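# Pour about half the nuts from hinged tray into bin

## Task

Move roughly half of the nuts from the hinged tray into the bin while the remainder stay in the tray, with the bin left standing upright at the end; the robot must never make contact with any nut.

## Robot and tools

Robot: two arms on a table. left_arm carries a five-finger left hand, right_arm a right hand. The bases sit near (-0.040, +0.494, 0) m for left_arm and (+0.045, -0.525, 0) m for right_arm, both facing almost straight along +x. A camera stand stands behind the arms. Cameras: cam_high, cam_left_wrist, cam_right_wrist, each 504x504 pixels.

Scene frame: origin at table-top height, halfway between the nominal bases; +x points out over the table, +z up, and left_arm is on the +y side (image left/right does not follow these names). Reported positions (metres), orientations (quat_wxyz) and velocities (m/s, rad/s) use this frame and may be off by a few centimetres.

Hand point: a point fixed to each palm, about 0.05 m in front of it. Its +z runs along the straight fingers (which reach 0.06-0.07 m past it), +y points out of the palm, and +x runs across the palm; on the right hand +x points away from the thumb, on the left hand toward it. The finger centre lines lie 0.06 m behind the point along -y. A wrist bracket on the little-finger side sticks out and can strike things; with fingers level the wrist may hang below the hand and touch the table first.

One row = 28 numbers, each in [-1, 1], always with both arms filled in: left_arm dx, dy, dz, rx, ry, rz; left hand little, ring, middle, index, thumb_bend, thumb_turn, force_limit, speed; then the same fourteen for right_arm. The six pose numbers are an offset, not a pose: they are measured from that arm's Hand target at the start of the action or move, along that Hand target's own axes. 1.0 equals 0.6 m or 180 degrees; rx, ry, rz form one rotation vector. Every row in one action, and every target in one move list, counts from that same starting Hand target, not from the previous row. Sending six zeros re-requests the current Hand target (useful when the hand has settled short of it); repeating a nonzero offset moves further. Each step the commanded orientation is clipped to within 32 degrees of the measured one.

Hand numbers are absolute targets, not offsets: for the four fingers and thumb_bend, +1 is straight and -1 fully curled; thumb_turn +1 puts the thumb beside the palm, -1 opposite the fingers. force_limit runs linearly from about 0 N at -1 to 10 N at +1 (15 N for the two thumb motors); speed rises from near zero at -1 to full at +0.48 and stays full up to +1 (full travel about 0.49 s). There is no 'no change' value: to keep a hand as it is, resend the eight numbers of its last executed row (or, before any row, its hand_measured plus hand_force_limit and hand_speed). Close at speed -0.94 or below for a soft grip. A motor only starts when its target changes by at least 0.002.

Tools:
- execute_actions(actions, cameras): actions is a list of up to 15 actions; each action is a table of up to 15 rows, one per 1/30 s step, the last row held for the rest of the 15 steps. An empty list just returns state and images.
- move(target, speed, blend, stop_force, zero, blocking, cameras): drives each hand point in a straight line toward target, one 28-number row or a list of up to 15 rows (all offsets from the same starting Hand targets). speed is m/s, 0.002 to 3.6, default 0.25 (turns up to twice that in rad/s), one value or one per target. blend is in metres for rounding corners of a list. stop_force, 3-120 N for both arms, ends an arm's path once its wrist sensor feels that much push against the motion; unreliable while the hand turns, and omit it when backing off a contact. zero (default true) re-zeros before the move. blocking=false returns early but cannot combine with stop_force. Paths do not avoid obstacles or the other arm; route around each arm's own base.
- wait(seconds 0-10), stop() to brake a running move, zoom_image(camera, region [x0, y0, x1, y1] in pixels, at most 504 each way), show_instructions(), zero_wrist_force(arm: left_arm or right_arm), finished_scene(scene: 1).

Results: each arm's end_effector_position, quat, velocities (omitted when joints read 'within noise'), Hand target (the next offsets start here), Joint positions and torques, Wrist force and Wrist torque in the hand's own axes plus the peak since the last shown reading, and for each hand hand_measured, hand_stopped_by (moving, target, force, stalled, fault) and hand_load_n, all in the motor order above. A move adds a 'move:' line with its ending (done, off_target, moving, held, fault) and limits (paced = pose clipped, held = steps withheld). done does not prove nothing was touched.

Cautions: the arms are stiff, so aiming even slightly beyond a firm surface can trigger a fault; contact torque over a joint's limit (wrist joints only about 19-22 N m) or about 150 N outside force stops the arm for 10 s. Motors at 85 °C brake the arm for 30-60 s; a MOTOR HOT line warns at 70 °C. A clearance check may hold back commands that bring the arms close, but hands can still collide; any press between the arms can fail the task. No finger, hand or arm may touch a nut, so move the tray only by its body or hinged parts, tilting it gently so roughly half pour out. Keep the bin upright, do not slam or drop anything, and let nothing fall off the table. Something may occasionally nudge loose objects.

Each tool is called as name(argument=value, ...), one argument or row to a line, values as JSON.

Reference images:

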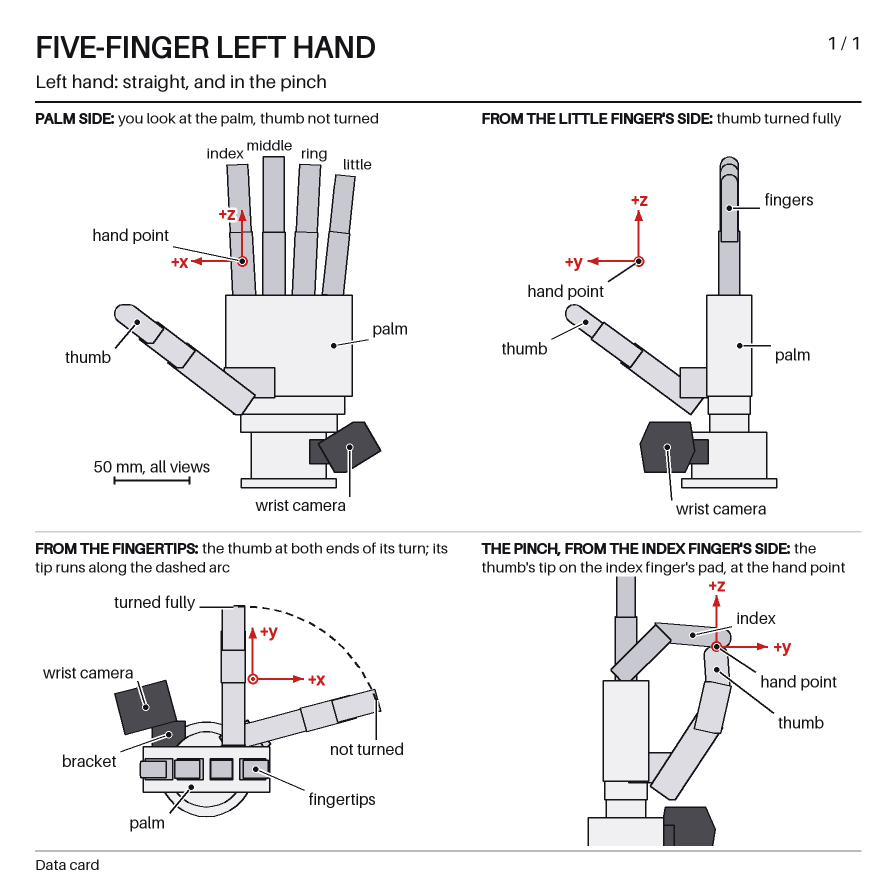

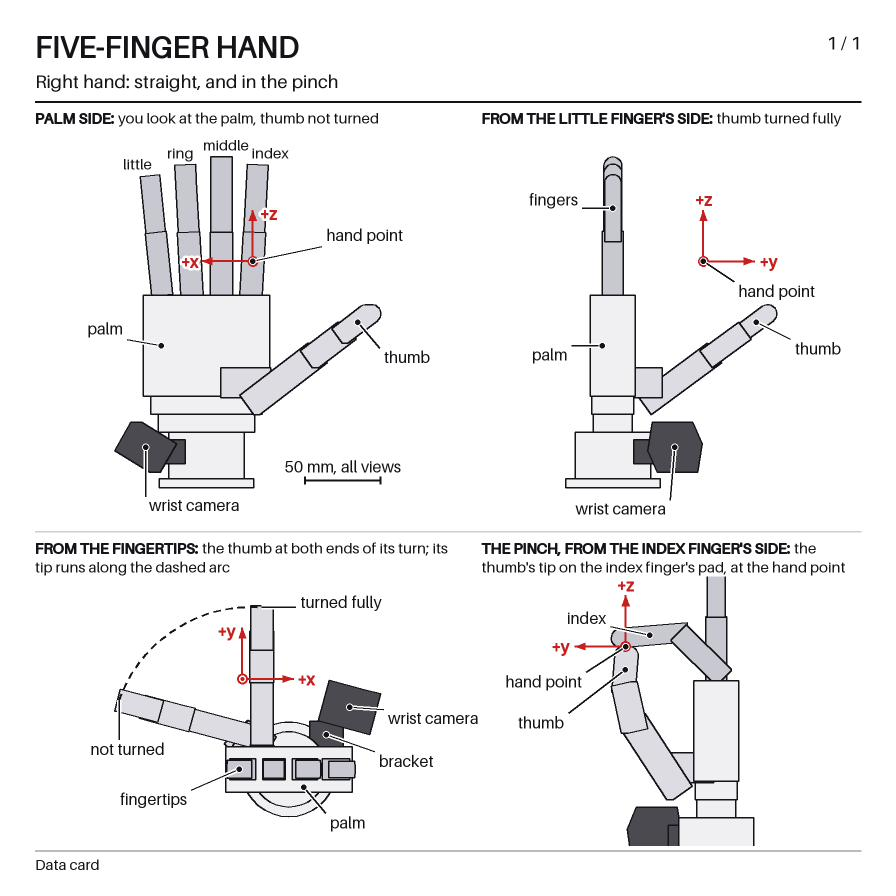

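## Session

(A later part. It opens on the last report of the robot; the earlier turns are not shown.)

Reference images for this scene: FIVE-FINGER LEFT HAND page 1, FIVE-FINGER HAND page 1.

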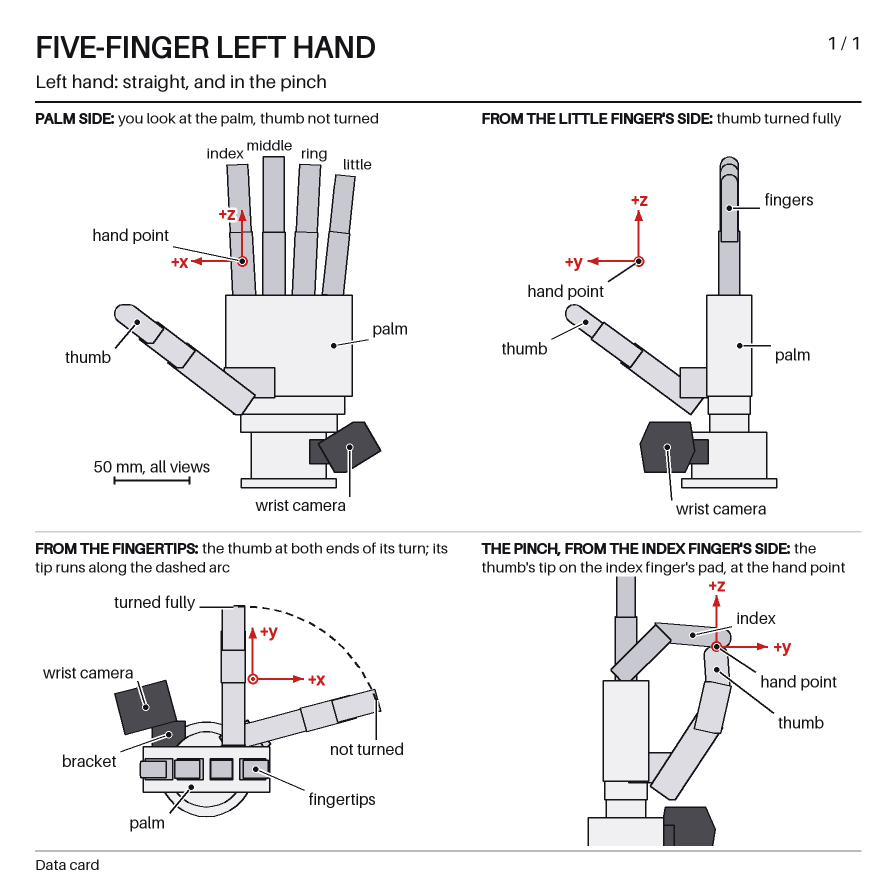

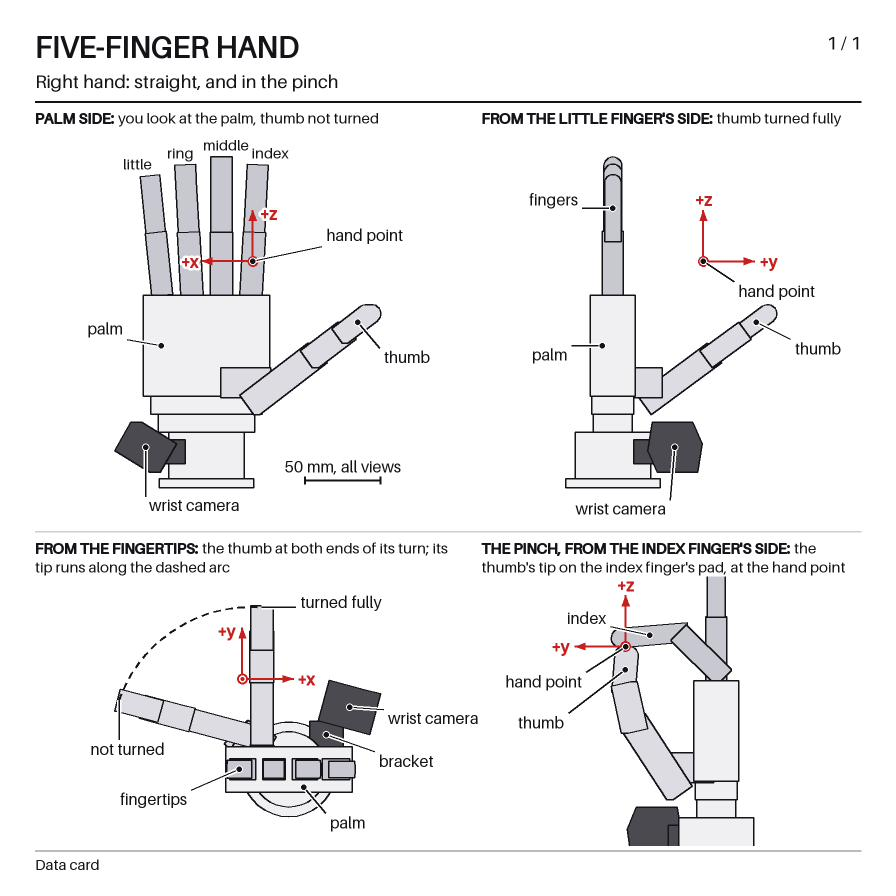

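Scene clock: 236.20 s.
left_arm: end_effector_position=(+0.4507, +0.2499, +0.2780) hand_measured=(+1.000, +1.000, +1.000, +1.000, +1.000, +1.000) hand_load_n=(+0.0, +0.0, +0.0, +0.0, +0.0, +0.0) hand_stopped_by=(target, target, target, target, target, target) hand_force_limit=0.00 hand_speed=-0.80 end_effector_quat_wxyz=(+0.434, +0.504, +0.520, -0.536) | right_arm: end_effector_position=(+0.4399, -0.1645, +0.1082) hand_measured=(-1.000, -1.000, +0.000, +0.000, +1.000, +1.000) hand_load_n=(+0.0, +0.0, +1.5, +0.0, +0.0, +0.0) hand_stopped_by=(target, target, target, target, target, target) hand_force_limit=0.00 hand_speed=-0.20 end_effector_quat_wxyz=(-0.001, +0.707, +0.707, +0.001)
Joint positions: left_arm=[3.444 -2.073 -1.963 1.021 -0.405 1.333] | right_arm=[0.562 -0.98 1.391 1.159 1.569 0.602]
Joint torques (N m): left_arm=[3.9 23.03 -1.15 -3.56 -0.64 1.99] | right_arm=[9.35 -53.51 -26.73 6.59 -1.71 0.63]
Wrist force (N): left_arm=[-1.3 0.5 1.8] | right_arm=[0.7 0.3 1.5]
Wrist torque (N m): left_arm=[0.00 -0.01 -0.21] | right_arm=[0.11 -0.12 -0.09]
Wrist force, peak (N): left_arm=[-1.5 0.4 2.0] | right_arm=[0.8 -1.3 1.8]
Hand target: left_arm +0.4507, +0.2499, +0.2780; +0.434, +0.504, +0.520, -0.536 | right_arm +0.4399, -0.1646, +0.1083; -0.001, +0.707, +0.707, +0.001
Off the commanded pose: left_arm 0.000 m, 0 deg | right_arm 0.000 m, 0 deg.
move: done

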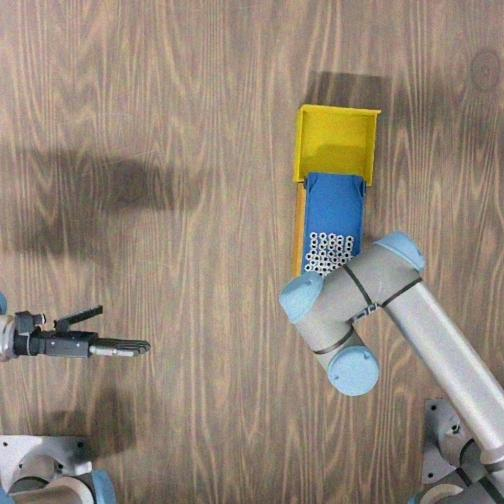

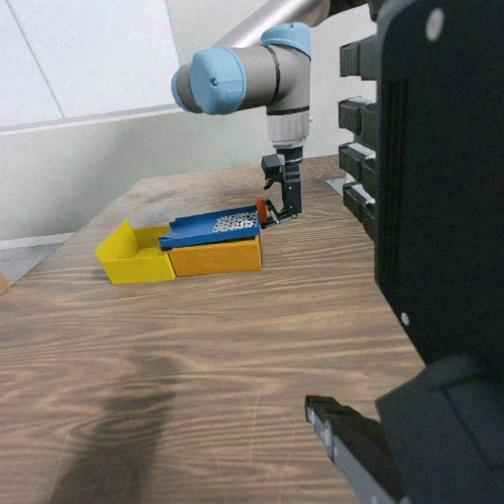

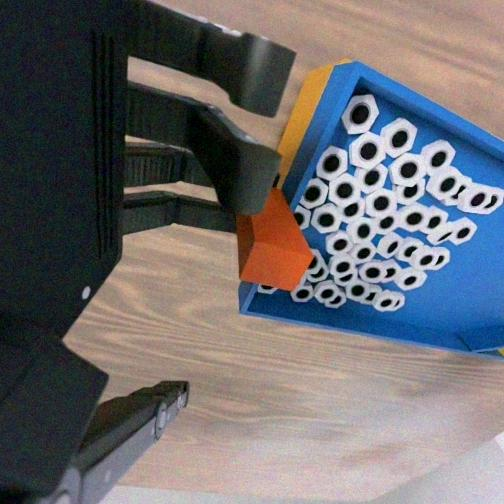

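move(
  target=[0,0,0,0,0,0,1,1,1,1,1,1,0,-0.8,0,0.0075,-0.058,0,0,0,-1,-1,0,0,1,1,0,-0.2],
  speed=0.05,
  cameras=["all"],
)

zoom_image(
  camera="cam_right_wrist",
  region=[210, 130, 410, 330],
)

zoom_image(
  camera="cam_left_wrist",
  region=[150, 180, 330, 290],
)

Scene clock: 243.83 s.
left_arm: end_effector_position=(+0.4507, +0.2499, +0.2780) hand_measured=(+1.000, +1.000, +1.000, +1.000, +1.000, +1.000) hand_load_n=(+0.0, +0.0, +0.0, +0.0, +0.0, +0.0) hand_stopped_by=(target, target, target, target, target, target) hand_force_limit=0.00 hand_speed=-0.80 end_effector_quat_wxyz=(+0.434, +0.504, +0.520, -0.536) | right_arm: end_effector_position=(+0.4444, -0.1646, +0.1430) hand_measured=(-1.000, -1.000, +0.000, +0.000, +1.000, +1.000) hand_load_n=(+0.0, +0.0, +1.5, +0.0, -0.5, -0.5) hand_stopped_by=(target, target, target, target, target, target) hand_force_limit=0.00 hand_speed=-0.20 end_effector_quat_wxyz=(-0.001, +0.707, +0.707, +0.001)
Joint positions: left_arm=[3.444 -2.073 -1.963 1.021 -0.405 1.333] | right_arm=[0.556 -1.003 1.334 1.239 1.569 0.596]
Joint torques (N m): left_arm=[3.74 22.68 -1.88 -3.68 -0.66 1.96] | right_arm=[-14.23 -53.92 -28.66 6.51 -0.54 -1.13]
Wrist force (N): left_arm=[-1.4 0.2 1.8] | right_arm=[0.9 0.5 1.6]
Wrist torque (N m): left_arm=[-0.03 0.00 -0.20] | right_arm=[0.11 -0.22 -0.05]
Wrist force, peak (N): left_arm=[-1.5 0.4 2.0] | right_arm=[0.8 0.4 2.0]
Hand target: left_arm +0.4507, +0.2499, +0.2780; +0.434, +0.504, +0.520, -0.536 | right_arm +0.4444, -0.1646, +0.1431; -0.001, +0.707, +0.707, +0.001
Off the commanded pose: left_arm 0.000 m, 0 deg | right_arm 0.000 m, 0 deg.
move: done

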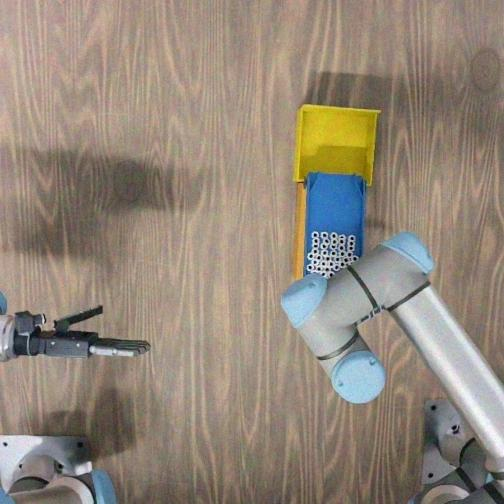

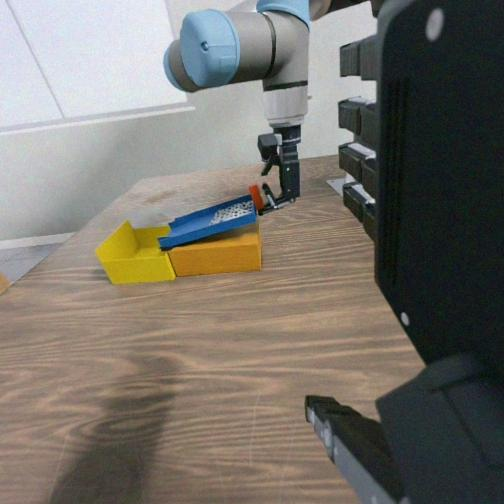

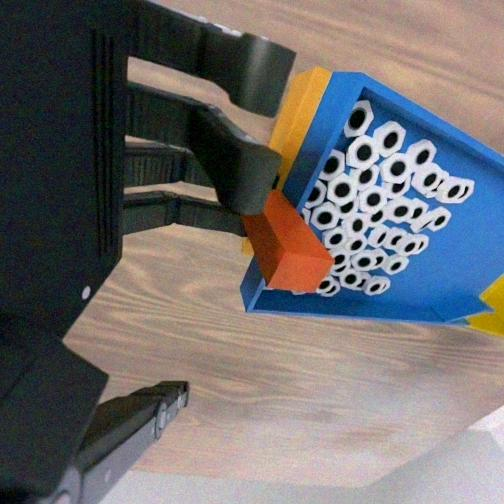

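Scaled by 2.520.

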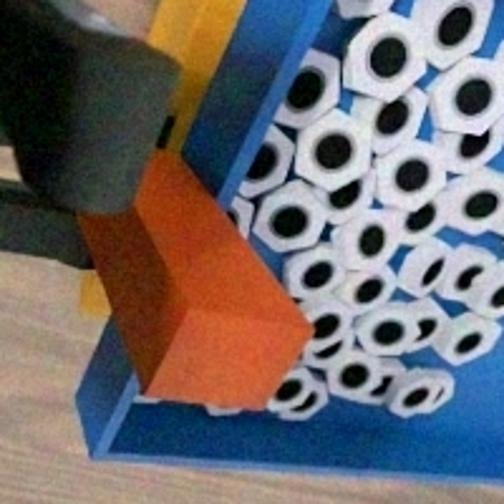

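Scaled by 2.800.

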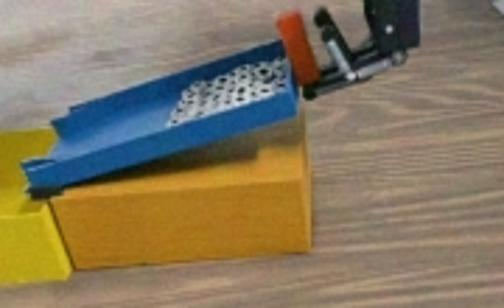

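move(
  target=[
    [0,0,0,0,0,0,1,1,1,1,1,1,0,-0.8,0,0.0105,-0.0373,0,0,0,-1,-1,0,0,1,1,0,-0.2],
    [0,0,0,0,0,0,1,1,1,1,1,1,0,-0.8,0,0,0,0,0,0,-1,-1,0,0,1,1,0,-0.2],
  ],
  speed=0.1,
  blend=[0.003,0],
  cameras=["all"],
)

zoom_image(
  camera="cam_high",
  region=[280, 160, 400, 300],
)

Scene clock: 253.90 s.
left_arm: end_effector_position=(+0.4507, +0.2499, +0.2780) hand_measured=(+1.000, +1.000, +1.000, +1.000, +1.000, +1.000) hand_load_n=(+0.0, +0.0, +0.0, +0.0, +0.0, +0.0) hand_stopped_by=(target, target, target, target, target, target) hand_force_limit=0.00 hand_speed=-0.80 end_effector_quat_wxyz=(+0.434, +0.504, +0.520, -0.536) | right_arm: end_effector_position=(+0.4445, -0.1646, +0.1432) hand_measured=(-1.000, -1.000, +0.000, +0.000, +1.000, +1.000) hand_load_n=(+0.5, +0.0, +2.0, +0.0, +0.0, +0.0) hand_stopped_by=(target, target, target, target, target, target) hand_force_limit=0.00 hand_speed=-0.20 end_effector_quat_wxyz=(-0.001, +0.707, +0.707, +0.001)
Joint positions: left_arm=[3.444 -2.073 -1.963 1.021 -0.405 1.333] | right_arm=[0.556 -1.003 1.334 1.239 1.569 0.596]
Joint torques (N m): left_arm=[3.65 22.77 -1.83 -3.47 -0.82 1.91] | right_arm=[11.44 -24.59 -7.87 -0.99 -1.2 1.01]
Wrist force (N): left_arm=[-1.3 0.4 1.9] | right_arm=[1.8 -1.1 1.3]
Wrist torque (N m): left_arm=[-0.03 -0.01 -0.21] | right_arm=[0.14 -0.23 -0.06]
Wrist force, peak (N): left_arm=[-1.4 0.3 2.1] | right_arm=[1.7 -1.1 2.1]
Hand target: left_arm +0.4507, +0.2499, +0.2780; +0.434, +0.504, +0.520, -0.536 | right_arm +0.4444, -0.1646, +0.1431; -0.001, +0.707, +0.707, +0.001
Off the commanded pose: left_arm 0.000 m, 0 deg | right_arm 0.000 m, 0 deg.
move: done

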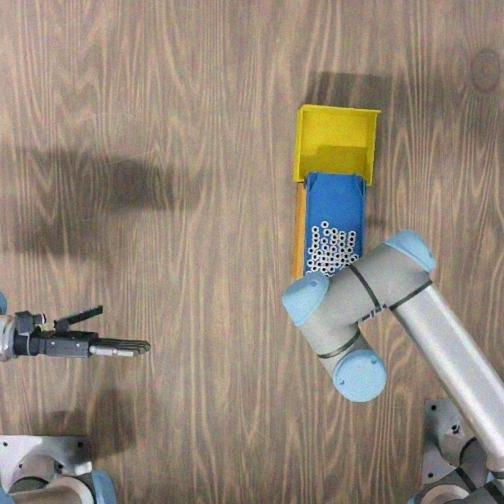

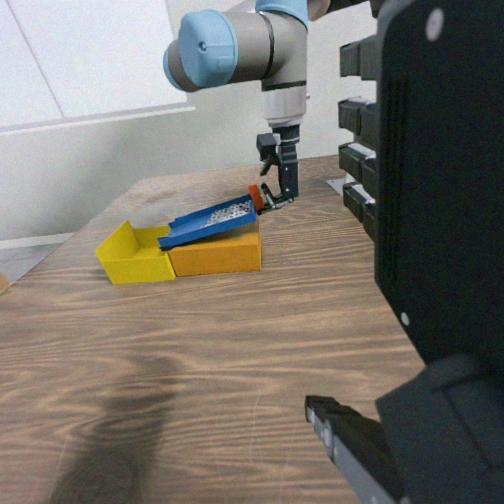

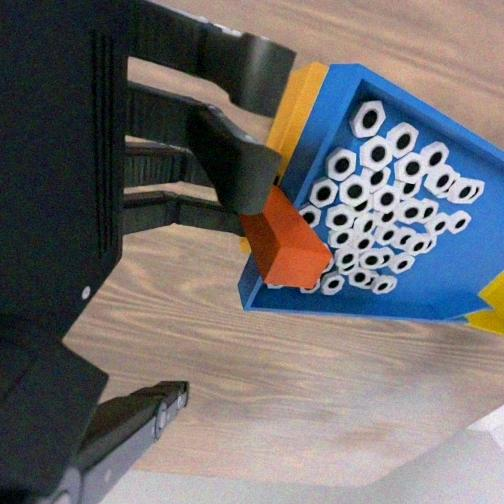

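Scaled by 3.600.

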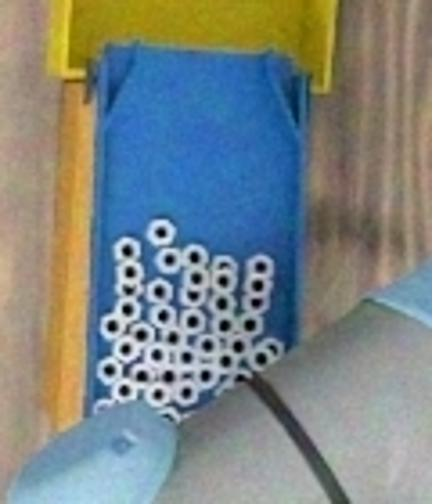

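move(
  target=[
    [0,0,0,0,0,0,1,1,1,1,1,1,0,-0.8,0,0.0147,-0.0493,0,0,0,-1,-1,0,0,1,1,0,-0.2],
    [0,0,0,0,0,0,1,1,1,1,1,1,0,-0.8,0,0,0,0,0,0,-1,-1,0,0,1,1,0,-0.2],
  ],
  speed=0.1,
  blend=[0.003,0],
  cameras=["all"],
)

zoom_image(
  camera="cam_high",
  region=[280, 160, 400, 300],
)

Scene clock: 258.57 s.
left_arm: end_effector_position=(+0.4507, +0.2499, +0.2780) hand_measured=(+1.000, +1.000, +1.000, +1.000, +1.000, +1.000) hand_load_n=(+0.0, +0.0, +0.0, +0.5, +0.0, +0.0) hand_stopped_by=(target, target, target, target, target, target) hand_force_limit=0.00 hand_speed=-0.80 end_effector_quat_wxyz=(+0.434, +0.504, +0.520, -0.536) | right_arm: end_effector_position=(+0.4445, -0.1646, +0.1432) hand_measured=(-1.000, -1.000, +0.000, +0.000, +1.000, +1.000) hand_load_n=(+0.0, +0.0, +1.5, +0.0, +0.0, +0.0) hand_stopped_by=(target, target, target, target, target, target) hand_force_limit=0.00 hand_speed=-0.20 end_effector_quat_wxyz=(-0.001, +0.707, +0.707, +0.001)
Joint positions: left_arm=[3.444 -2.073 -1.963 1.021 -0.405 1.333] | right_arm=[0.556 -1.003 1.334 1.239 1.569 0.596]
Joint torques (N m): left_arm=[3.64 22.68 -1.8 -3.53 -0.58 1.91] | right_arm=[10.32 -24.27 -7.06 -0.7 -2.25 1.11]
Wrist force (N): left_arm=[-1.1 0.2 1.7] | right_arm=[1.6 -1.0 1.1]
Wrist torque (N m): left_arm=[-0.03 -0.04 -0.19] | right_arm=[0.12 -0.22 -0.06]
Wrist force, peak (N): left_arm=[-1.6 0.4 2.1] | right_arm=[1.4 -1.5 2.1]
Hand target: left_arm +0.4507, +0.2499, +0.2780; +0.434, +0.504, +0.520, -0.536 | right_arm +0.4444, -0.1646, +0.1431; -0.001, +0.707, +0.707, +0.001
Off the commanded pose: left_arm 0.000 m, 0 deg | right_arm 0.000 m, 0 deg.
move: done

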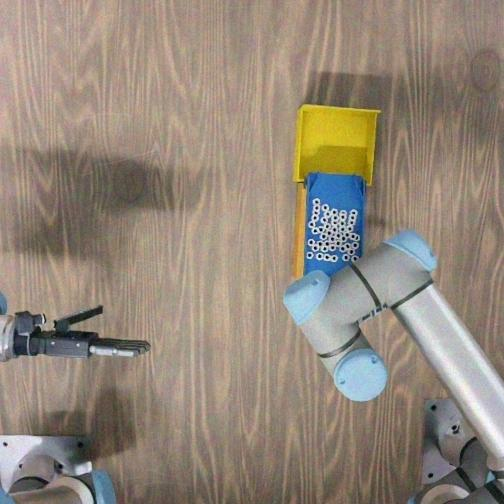

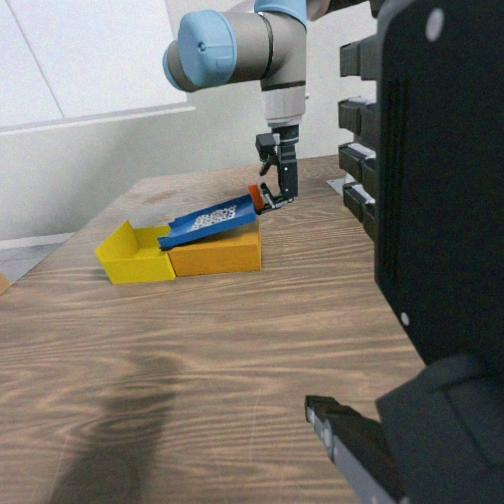

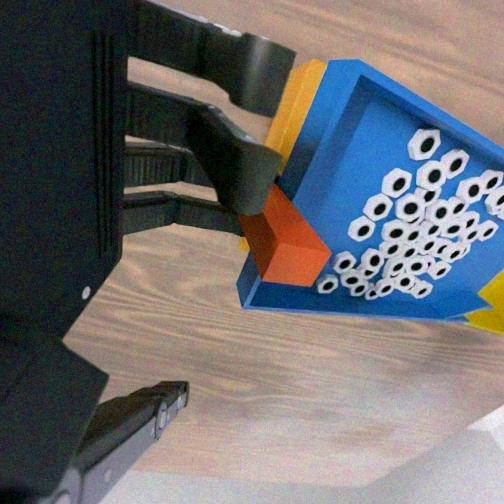

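Scaled by 3.600.

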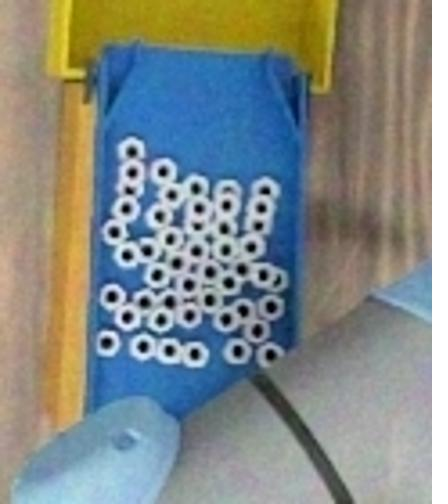

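move(
  target=[
    [0,0,0,0,0,0,1,1,1,1,1,1,0,-0.8,0,0.0147,-0.0493,0,0,0,-1,-1,0,0,1,1,0,-0.2],
    [0,0,0,0,0,0,1,1,1,1,1,1,0,-0.8,0,0,0,0,0,0,-1,-1,0,0,1,1,0,-0.2],
  ],
  speed=0.1,
  blend=[0.003,0],
  cameras=["all"],
)

zoom_image(
  camera="cam_high",
  region=[280, 160, 400, 300],
)

Scene clock: 263.43 s.
left_arm: end_effector_position=(+0.4507, +0.2499, +0.2780) hand_measured=(+1.000, +1.000, +1.000, +1.000, +1.000, +1.000) hand_load_n=(+0.0, +0.0, +0.0, +0.0, +0.0, +0.0) hand_stopped_by=(target, target, target, target, target, target) hand_force_limit=0.00 hand_speed=-0.80 end_effector_quat_wxyz=(+0.434, +0.504, +0.520, -0.536) | right_arm: end_effector_position=(+0.4445, -0.1646, +0.1432) hand_measured=(-1.000, -1.000, +0.000, +0.000, +1.000, +1.000) hand_load_n=(+0.0, +0.0, +1.0, +0.0, +0.0, +0.0) hand_stopped_by=(target, target, target, target, target, target) hand_force_limit=0.00 hand_speed=-0.20 end_effector_quat_wxyz=(-0.001, +0.707, +0.707, +0.001)
Joint positions: left_arm=[3.444 -2.073 -1.963 1.021 -0.405 1.333] | right_arm=[0.556 -1.003 1.334 1.239 1.569 0.596]
Joint torques (N m): left_arm=[3.16 21.61 -2.29 -3.58 -0.66 1.95] | right_arm=[11.26 -24.35 -6.57 -0.47 -1.75 0.91]
Wrist force (N): left_arm=[-1.3 0.1 1.8] | right_arm=[1.5 -0.8 0.8]
Wrist torque (N m): left_arm=[-0.05 0.00 -0.20] | right_arm=[0.13 -0.21 -0.06]
Wrist force, peak (N): left_arm=[-1.5 0.4 2.0] | right_arm=[1.8 -1.2 1.2]
Hand target: left_arm +0.4507, +0.2499, +0.2780; +0.434, +0.504, +0.520, -0.536 | right_arm +0.4444, -0.1646, +0.1431; -0.001, +0.707, +0.707, +0.001
Off the commanded pose: left_arm 0.000 m, 0 deg | right_arm 0.000 m, 0 deg.
move: done

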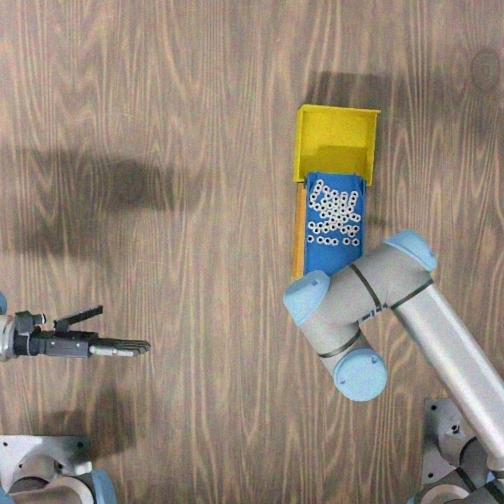

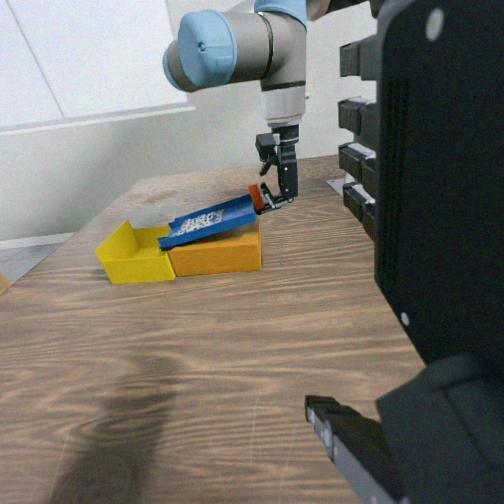

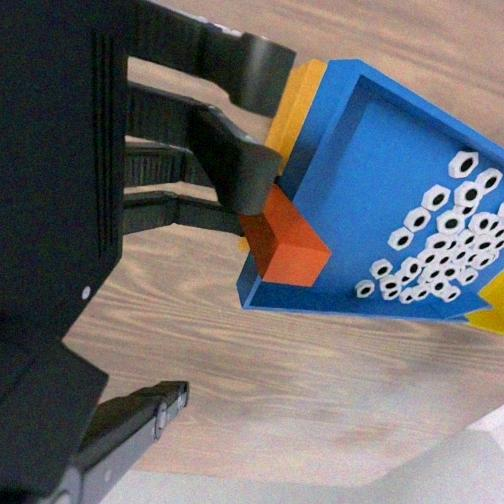

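Scaled by 3.600.

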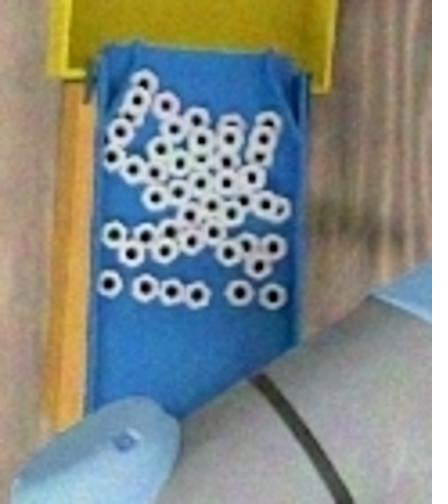

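zoom_image(
  camera="cam_high",
  region=[300, 170, 370, 250],
)

Scaled by 6.300.

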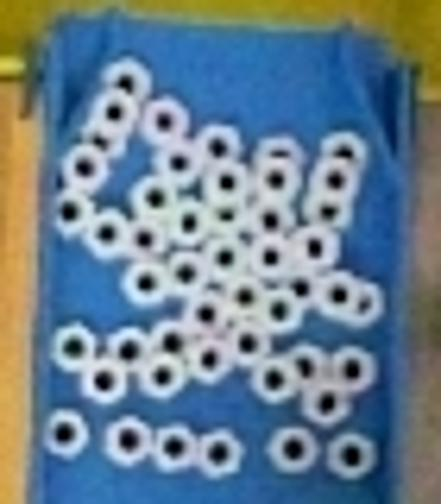

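move(
  target=[
    [0,0,0,0,0,0,1,1,1,1,1,1,0,-0.8,0,0.0147,-0.0493,0,0,0,-1,-1,0,0,1,1,0,-0.2],
    [0,0,0,0,0,0,1,1,1,1,1,1,0,-0.8,0,0,0,0,0,0,-1,-1,0,0,1,1,0,-0.2],
  ],
  speed=0.1,
  blend=[0.003,0],
  cameras=["all"],
)

zoom_image(
  camera="cam_high",
  region=[290, 110, 380, 250],
)

Scene clock: 271.57 s.
left_arm: end_effector_position=(+0.4507, +0.2499, +0.2780) hand_measured=(+1.000, +1.000, +1.000, +1.000, +1.000, +1.000) hand_load_n=(+0.0, +0.0, +0.0, +0.0, +0.0, +0.0) hand_stopped_by=(target, target, target, target, target, target) hand_force_limit=0.00 hand_speed=-0.80 end_effector_quat_wxyz=(+0.434, +0.504, +0.520, -0.536) | right_arm: end_effector_position=(+0.4445, -0.1646, +0.1432) hand_measured=(-1.000, -1.000, +0.000, +0.000, +1.000, +1.000) hand_load_n=(+0.0, +0.5, +1.0, +0.0, +0.0, +0.0) hand_stopped_by=(target, target, target, target, target, target) hand_force_limit=0.00 hand_speed=-0.20 end_effector_quat_wxyz=(-0.001, +0.707, +0.707, +0.001)
Joint positions: left_arm=[3.444 -2.073 -1.963 1.021 -0.405 1.333] | right_arm=[0.556 -1.003 1.334 1.239 1.569 0.596]
Joint torques (N m): left_arm=[3.31 22.52 -1.71 -3.59 -0.71 1.75] | right_arm=[10.48 -23.21 -7.24 -0.53 -0.14 1.15]
Wrist force (N): left_arm=[-1.4 0.2 1.7] | right_arm=[1.4 -0.8 0.7]
Wrist torque (N m): left_arm=[-0.02 -0.01 -0.21] | right_arm=[0.11 -0.21 -0.06]
Wrist force, peak (N): left_arm=[-1.3 0.5 2.1] | right_arm=[1.7 -0.7 1.6]
Hand target: left_arm +0.4507, +0.2499, +0.2780; +0.434, +0.504, +0.520, -0.536 | right_arm +0.4444, -0.1646, +0.1431; -0.001, +0.707, +0.707, +0.001
Off the commanded pose: left_arm 0.000 m, 0 deg | right_arm 0.000 m, 0 deg.
move: done

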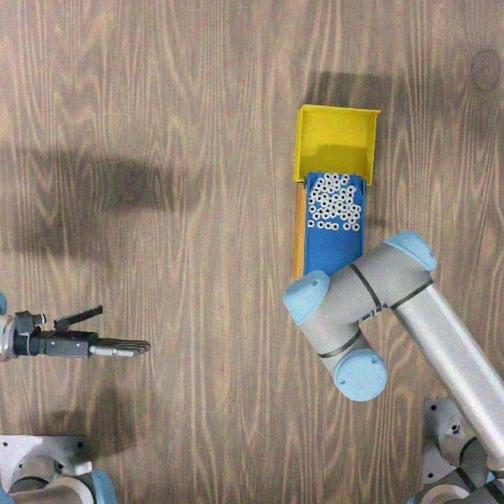

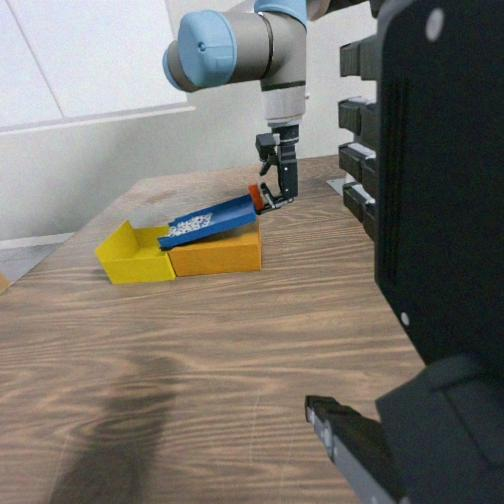

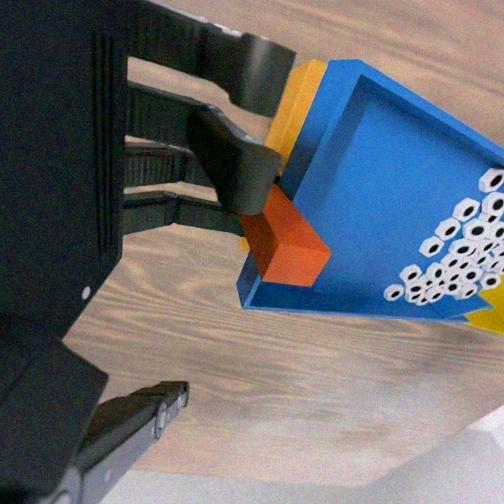

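Scaled by 3.600.

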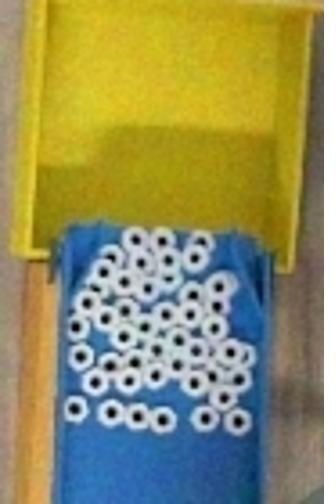

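move(
  target=[
    [0,0,0,0,0,0,1,1,1,1,1,1,0,-0.8,0,0.0147,-0.0493,0,0,0,-1,-1,0,0,1,1,0,-0.2],
    [0,0,0,0,0,0,1,1,1,1,1,1,0,-0.8,0,0,0,0,0,0,-1,-1,0,0,1,1,0,-0.2],
  ],
  speed=0.1,
  blend=[0.003,0],
  cameras=["all"],
)

zoom_image(
  camera="cam_high",
  region=[290, 100, 380, 240],
)

Scene clock: 276.07 s.
left_arm: end_effector_position=(+0.4507, +0.2499, +0.2780) hand_measured=(+1.000, +1.000, +1.000, +1.000, +1.000, +1.000) hand_load_n=(+0.0, +0.0, +0.0, +0.0, +0.0, +0.0) hand_stopped_by=(target, target, target, target, target, target) hand_force_limit=0.00 hand_speed=-0.80 end_effector_quat_wxyz=(+0.434, +0.504, +0.520, -0.536) | right_arm: end_effector_position=(+0.4445, -0.1646, +0.1432) hand_measured=(-1.000, -1.000, +0.000, +0.000, +1.000, +1.000) hand_load_n=(+0.0, +0.0, +1.0, +0.0, -0.5, +0.0) hand_stopped_by=(target, target, target, target, target, target) hand_force_limit=0.00 hand_speed=-0.20 end_effector_quat_wxyz=(-0.001, +0.707, +0.707, +0.001)
Joint positions: left_arm=[3.444 -2.073 -1.963 1.021 -0.405 1.333] | right_arm=[0.556 -1.003 1.334 1.239 1.569 0.596]
Joint torques (N m): left_arm=[4.26 22.54 -1.14 -3.65 -0.59 1.77] | right_arm=[11.36 -24.05 -7.69 -0.64 1.59 1.04]
Wrist force (N): left_arm=[-1.3 0.4 1.9] | right_arm=[1.6 -0.6 0.7]
Wrist torque (N m): left_arm=[0.00 0.00 -0.21] | right_arm=[0.14 -0.24 -0.05]
Wrist force, peak (N): left_arm=[-1.6 0.5 2.0] | right_arm=[1.4 -0.6 1.6]
Hand target: left_arm +0.4507, +0.2499, +0.2780; +0.434, +0.504, +0.520, -0.536 | right_arm +0.4444, -0.1646, +0.1431; -0.001, +0.707, +0.707, +0.001
Off the commanded pose: left_arm 0.000 m, 0 deg | right_arm 0.000 m, 0 deg.
move: done

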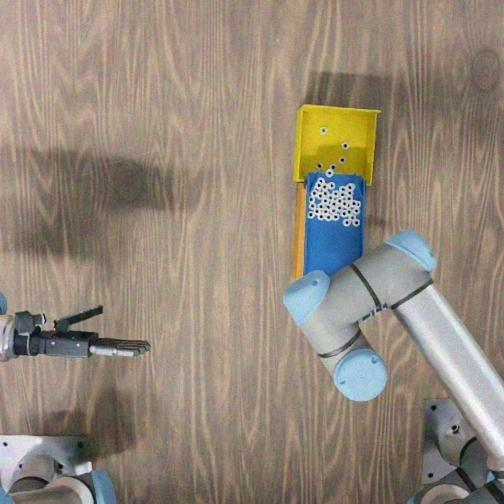

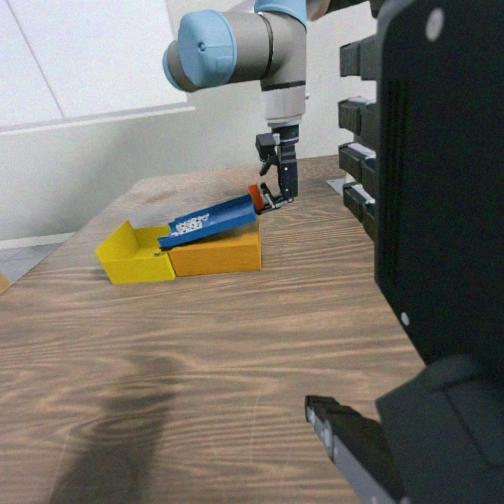

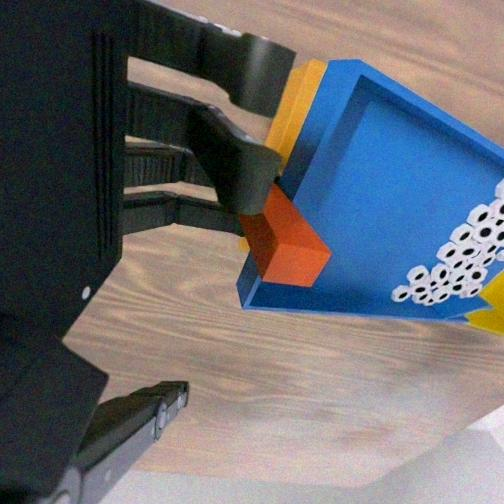

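Scaled by 3.600.

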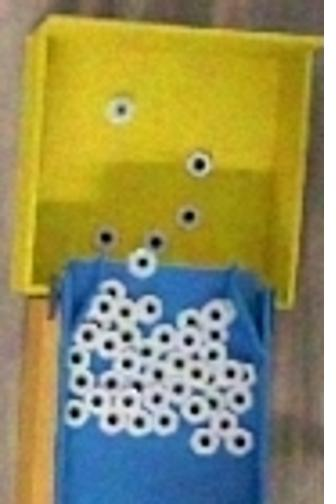

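move(
  target=[
    [0,0,0,0,0,0,1,1,1,1,1,1,0,-0.8,0,0.017,-0.0553,0,0,0,-1,-1,0,0,1,1,0,-0.2],
    [0,0,0,0,0,0,1,1,1,1,1,1,0,-0.8,0,0,0,0,0,0,-1,-1,0,0,1,1,0,-0.2],
  ],
  speed=0.1,
  blend=[0.003,0],
  cameras=["cam_high"],
)

zoom_image(
  camera="cam_high",
  region=[290, 100, 380, 240],
)

Scene clock: 279.93 s.
left_arm: end_effector_position=(+0.4507, +0.2499, +0.2780) hand_measured=(+1.000, +1.000, +1.000, +1.000, +1.000, +1.000) hand_load_n=(+0.0, +0.0, +0.0, +0.0, +0.0, +0.0) hand_stopped_by=(target, target, target, target, target, target) hand_force_limit=0.00 hand_speed=-0.80 end_effector_quat_wxyz=(+0.434, +0.504, +0.520, -0.536) | right_arm: end_effector_position=(+0.4445, -0.1646, +0.1432) hand_measured=(-1.000, -1.000, +0.000, +0.000, +1.000, +1.000) hand_load_n=(+0.0, +0.0, +1.0, +0.0, +0.0, +0.0) hand_stopped_by=(target, target, target, target, target, target) hand_force_limit=0.00 hand_speed=-0.20 end_effector_quat_wxyz=(-0.001, +0.707, +0.707, +0.001)
Joint positions: left_arm=[3.444 -2.073 -1.963 1.021 -0.405 1.333] | right_arm=[0.556 -1.003 1.334 1.239 1.569 0.596]
Joint torques (N m): left_arm=[3.18 22.92 -1.48 -3.65 -0.54 1.74] | right_arm=[16.05 -23.98 -6.01 -0.97 1.34 0.94]
Wrist force (N): left_arm=[-1.4 0.3 2.1] | right_arm=[0.6 0.2 1.0]
Wrist torque (N m): left_arm=[-0.05 0.02 -0.21] | right_arm=[0.14 -0.22 -0.04]
Wrist force, peak (N): left_arm=[-1.4 0.3 2.1] | right_arm=[1.5 -0.4 1.4]
Hand target: left_arm +0.4507, +0.2499, +0.2780; +0.434, +0.504, +0.520, -0.536 | right_arm +0.4444, -0.1646, +0.1431; -0.001, +0.707, +0.707, +0.001
Off the commanded pose: left_arm 0.000 m, 0 deg | right_arm 0.000 m, 0 deg.
move: done
Images, in order (width x height): cam_high 504x504.

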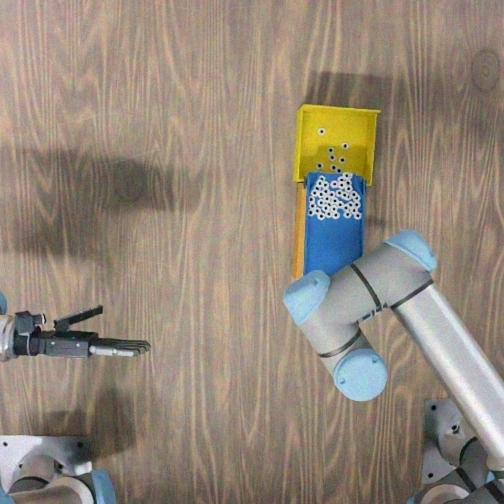

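Scaled by 3.600.

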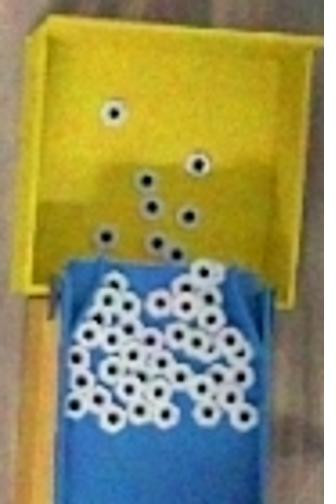

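move(
  target=[
    [0,0,0,0,0,0,1,1,1,1,1,1,0,-0.8,0,0.017,-0.0553,0,0,0,-1,-1,0,0,1,1,0,-0.2],
    [0,0,0,0,0,0,1,1,1,1,1,1,0,-0.8,0,0,0,0,0,0,-1,-1,0,0,1,1,0,-0.2],
    [0,0,0,0,0,0,1,1,1,1,1,1,0,-0.8,0,0.017,-0.0553,0,0,0,-1,-1,0,0,1,1,0,-0.2],
    [0,0,0,0,0,0,1,1,1,1,1,1,0,-0.8,0,0,0,0,0,0,-1,-1,0,0,1,1,0,-0.2],
  ],
  speed=0.1,
  blend=[0.003,0.003,0.003,0],
  cameras=["cam_high","cam_left_wrist"],
)

zoom_image(
  camera="cam_high",
  region=[290, 100, 380, 240],
)

Scene clock: 285.87 s.
left_arm: end_effector_position=(+0.4507, +0.2499, +0.2780) hand_measured=(+1.000, +1.000, +1.000, +1.000, +1.000, +1.000) hand_load_n=(+0.0, +0.0, +0.5, +0.0, +0.0, +0.0) hand_stopped_by=(target, target, target, target, target, target) hand_force_limit=0.00 hand_speed=-0.80 end_effector_quat_wxyz=(+0.434, +0.504, +0.520, -0.536) | right_arm: end_effector_position=(+0.4445, -0.1646, +0.1432) hand_measured=(-1.000, -1.000, +0.000, +0.000, +1.000, +1.000) hand_load_n=(+0.0, +0.0, +1.0, +0.0, +0.0, +0.0) hand_stopped_by=(target, target, target, target, target, target) hand_force_limit=0.00 hand_speed=-0.20 end_effector_quat_wxyz=(-0.001, +0.707, +0.707, +0.001)
Joint positions: left_arm=[3.444 -2.073 -1.963 1.021 -0.405 1.333] | right_arm=[0.556 -1.003 1.334 1.239 1.569 0.596]
Joint torques (N m): left_arm=[3.27 22.73 -1.08 -3.54 -0.65 1.73] | right_arm=[15.23 -23.64 -6.97 -0.69 -1.18 1.08]
Wrist force (N): left_arm=[-1.4 0.2 1.8] | right_arm=[0.7 0.0 0.7]
Wrist torque (N m): left_arm=[-0.03 0.00 -0.20] | right_arm=[0.11 -0.23 -0.04]
Wrist force, peak (N): left_arm=[-1.5 0.5 2.1] | right_arm=[1.3 -0.7 1.8]
Hand target: left_arm +0.4507, +0.2499, +0.2780; +0.434, +0.504, +0.520, -0.536 | right_arm +0.4444, -0.1646, +0.1431; -0.001, +0.707, +0.707, +0.001
Off the commanded pose: left_arm 0.000 m, 0 deg | right_arm 0.000 m, 0 deg.
move: done
Images, in order (width x height): cam_high 504x504, cam_left_wrist 504x504.

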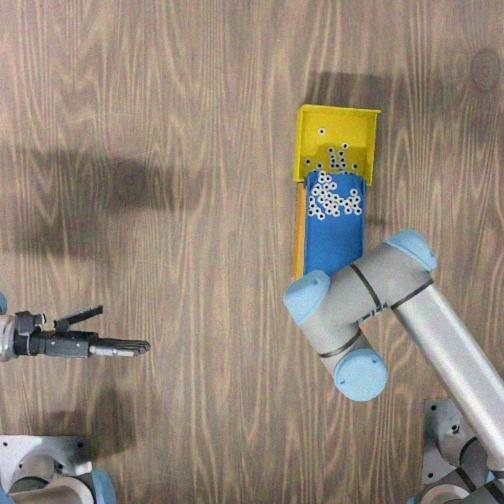

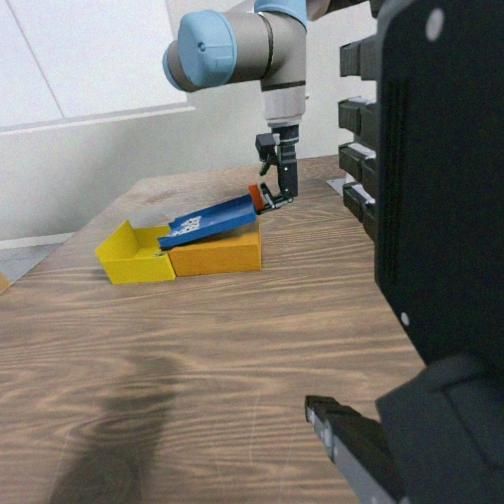

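Scaled by 3.600.

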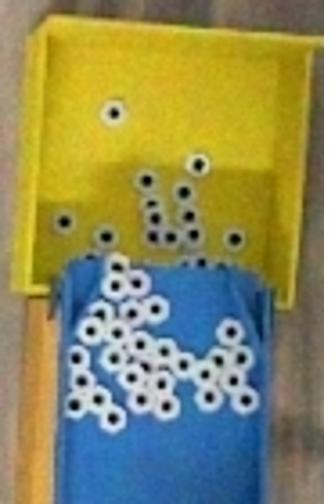

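zoom_image(
  camera="cam_high",
  region=[300, 165, 370, 235],
)

zoom_image(
  camera="cam_high",
  region=[300, 120, 370, 190],
)

Scaled by 7.200.

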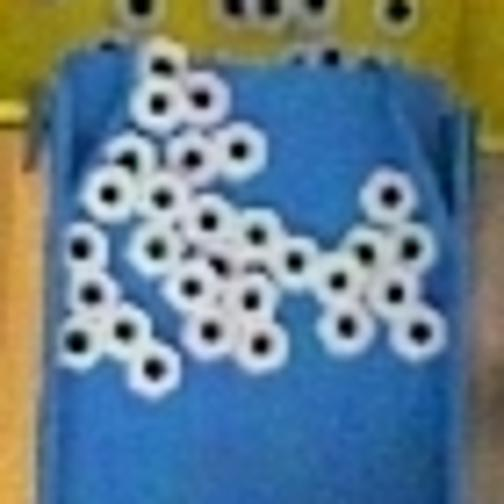

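Scaled by 7.200.

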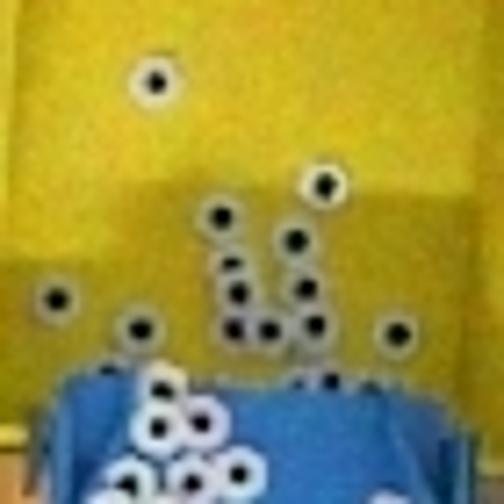

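move(
  target=[
    [0,0,0,0,0,0,1,1,1,1,1,1,0,-0.8,0,0.017,-0.0553,0,0,0,-1,-1,0,0,1,1,0,-0.2],
    [0,0,0,0,0,0,1,1,1,1,1,1,0,-0.8,0,0,0,0,0,0,-1,-1,0,0,1,1,0,-0.2],
  ],
  speed=0.1,
  blend=[0.003,0],
  cameras=["cam_high"],
)

zoom_image(
  camera="cam_high",
  region=[300, 165, 370, 235],
)

zoom_image(
  camera="cam_high",
  region=[300, 120, 370, 190],
)

Scene clock: 298.93 s.
left_arm: end_effector_position=(+0.4507, +0.2499, +0.2780) hand_measured=(+1.000, +1.000, +1.000, +1.000, +1.000, +1.000) hand_load_n=(+0.0, +0.0, +0.5, +0.0, +0.0, +0.0) hand_stopped_by=(target, target, target, target, target, target) hand_force_limit=0.00 hand_speed=-0.80 end_effector_quat_wxyz=(+0.434, +0.504, +0.520, -0.536) | right_arm: end_effector_position=(+0.4445, -0.1646, +0.1432) hand_measured=(-1.000, -1.000, +0.000, +0.000, +1.000, +1.000) hand_load_n=(+0.0, +0.0, +0.5, +0.0, +0.0, +0.0) hand_stopped_by=(target, target, target, target, target, target) hand_force_limit=0.00 hand_speed=-0.20 end_effector_quat_wxyz=(-0.001, +0.707, +0.707, +0.001)
Joint positions: left_arm=[3.444 -2.073 -1.963 1.021 -0.405 1.333] | right_arm=[0.556 -1.003 1.334 1.239 1.569 0.596]
Joint torques (N m): left_arm=[3.75 22.68 -1.37 -3.54 -0.54 1.66] | right_arm=[16.09 -23.99 -6.47 -0.49 2.46 1.09]
Wrist force (N): left_arm=[-1.6 0.2 1.9] | right_arm=[0.8 0.2 0.6]
Wrist torque (N m): left_arm=[-0.05 0.03 -0.21] | right_arm=[0.15 -0.22 -0.04]
Wrist force, peak (N): left_arm=[-1.7 0.4 2.0] | right_arm=[1.6 -0.5 1.2]
Hand target: left_arm +0.4507, +0.2499, +0.2780; +0.434, +0.504, +0.520, -0.536 | right_arm +0.4444, -0.1646, +0.1431; -0.001, +0.707, +0.707, +0.001
Off the commanded pose: left_arm 0.000 m, 0 deg | right_arm 0.000 m, 0 deg.
move: done
Images, in order (width x height): cam_high 504x504.

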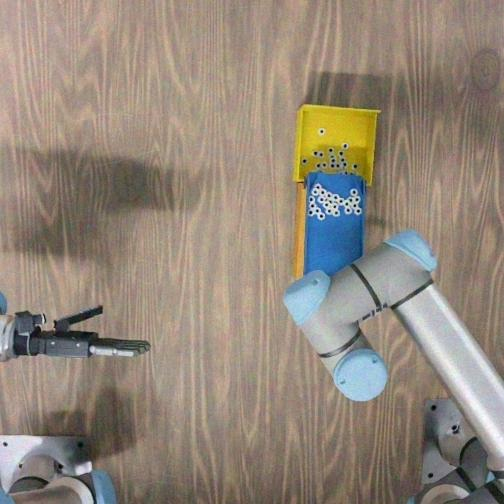

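Scaled by 7.200.

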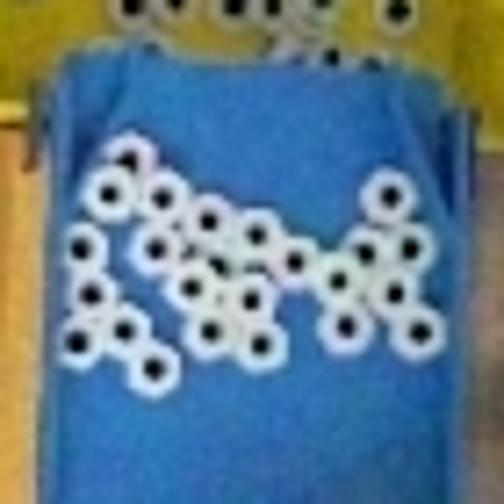

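Scaled by 7.200.

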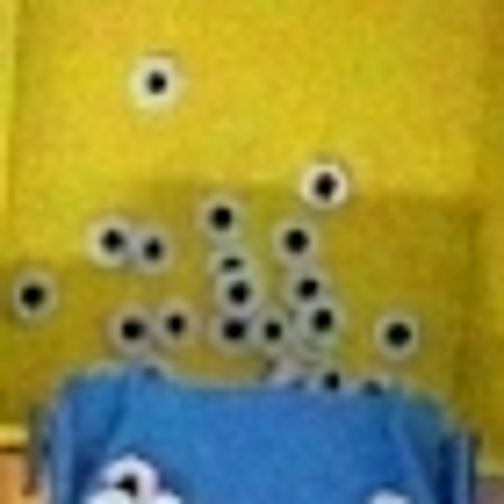

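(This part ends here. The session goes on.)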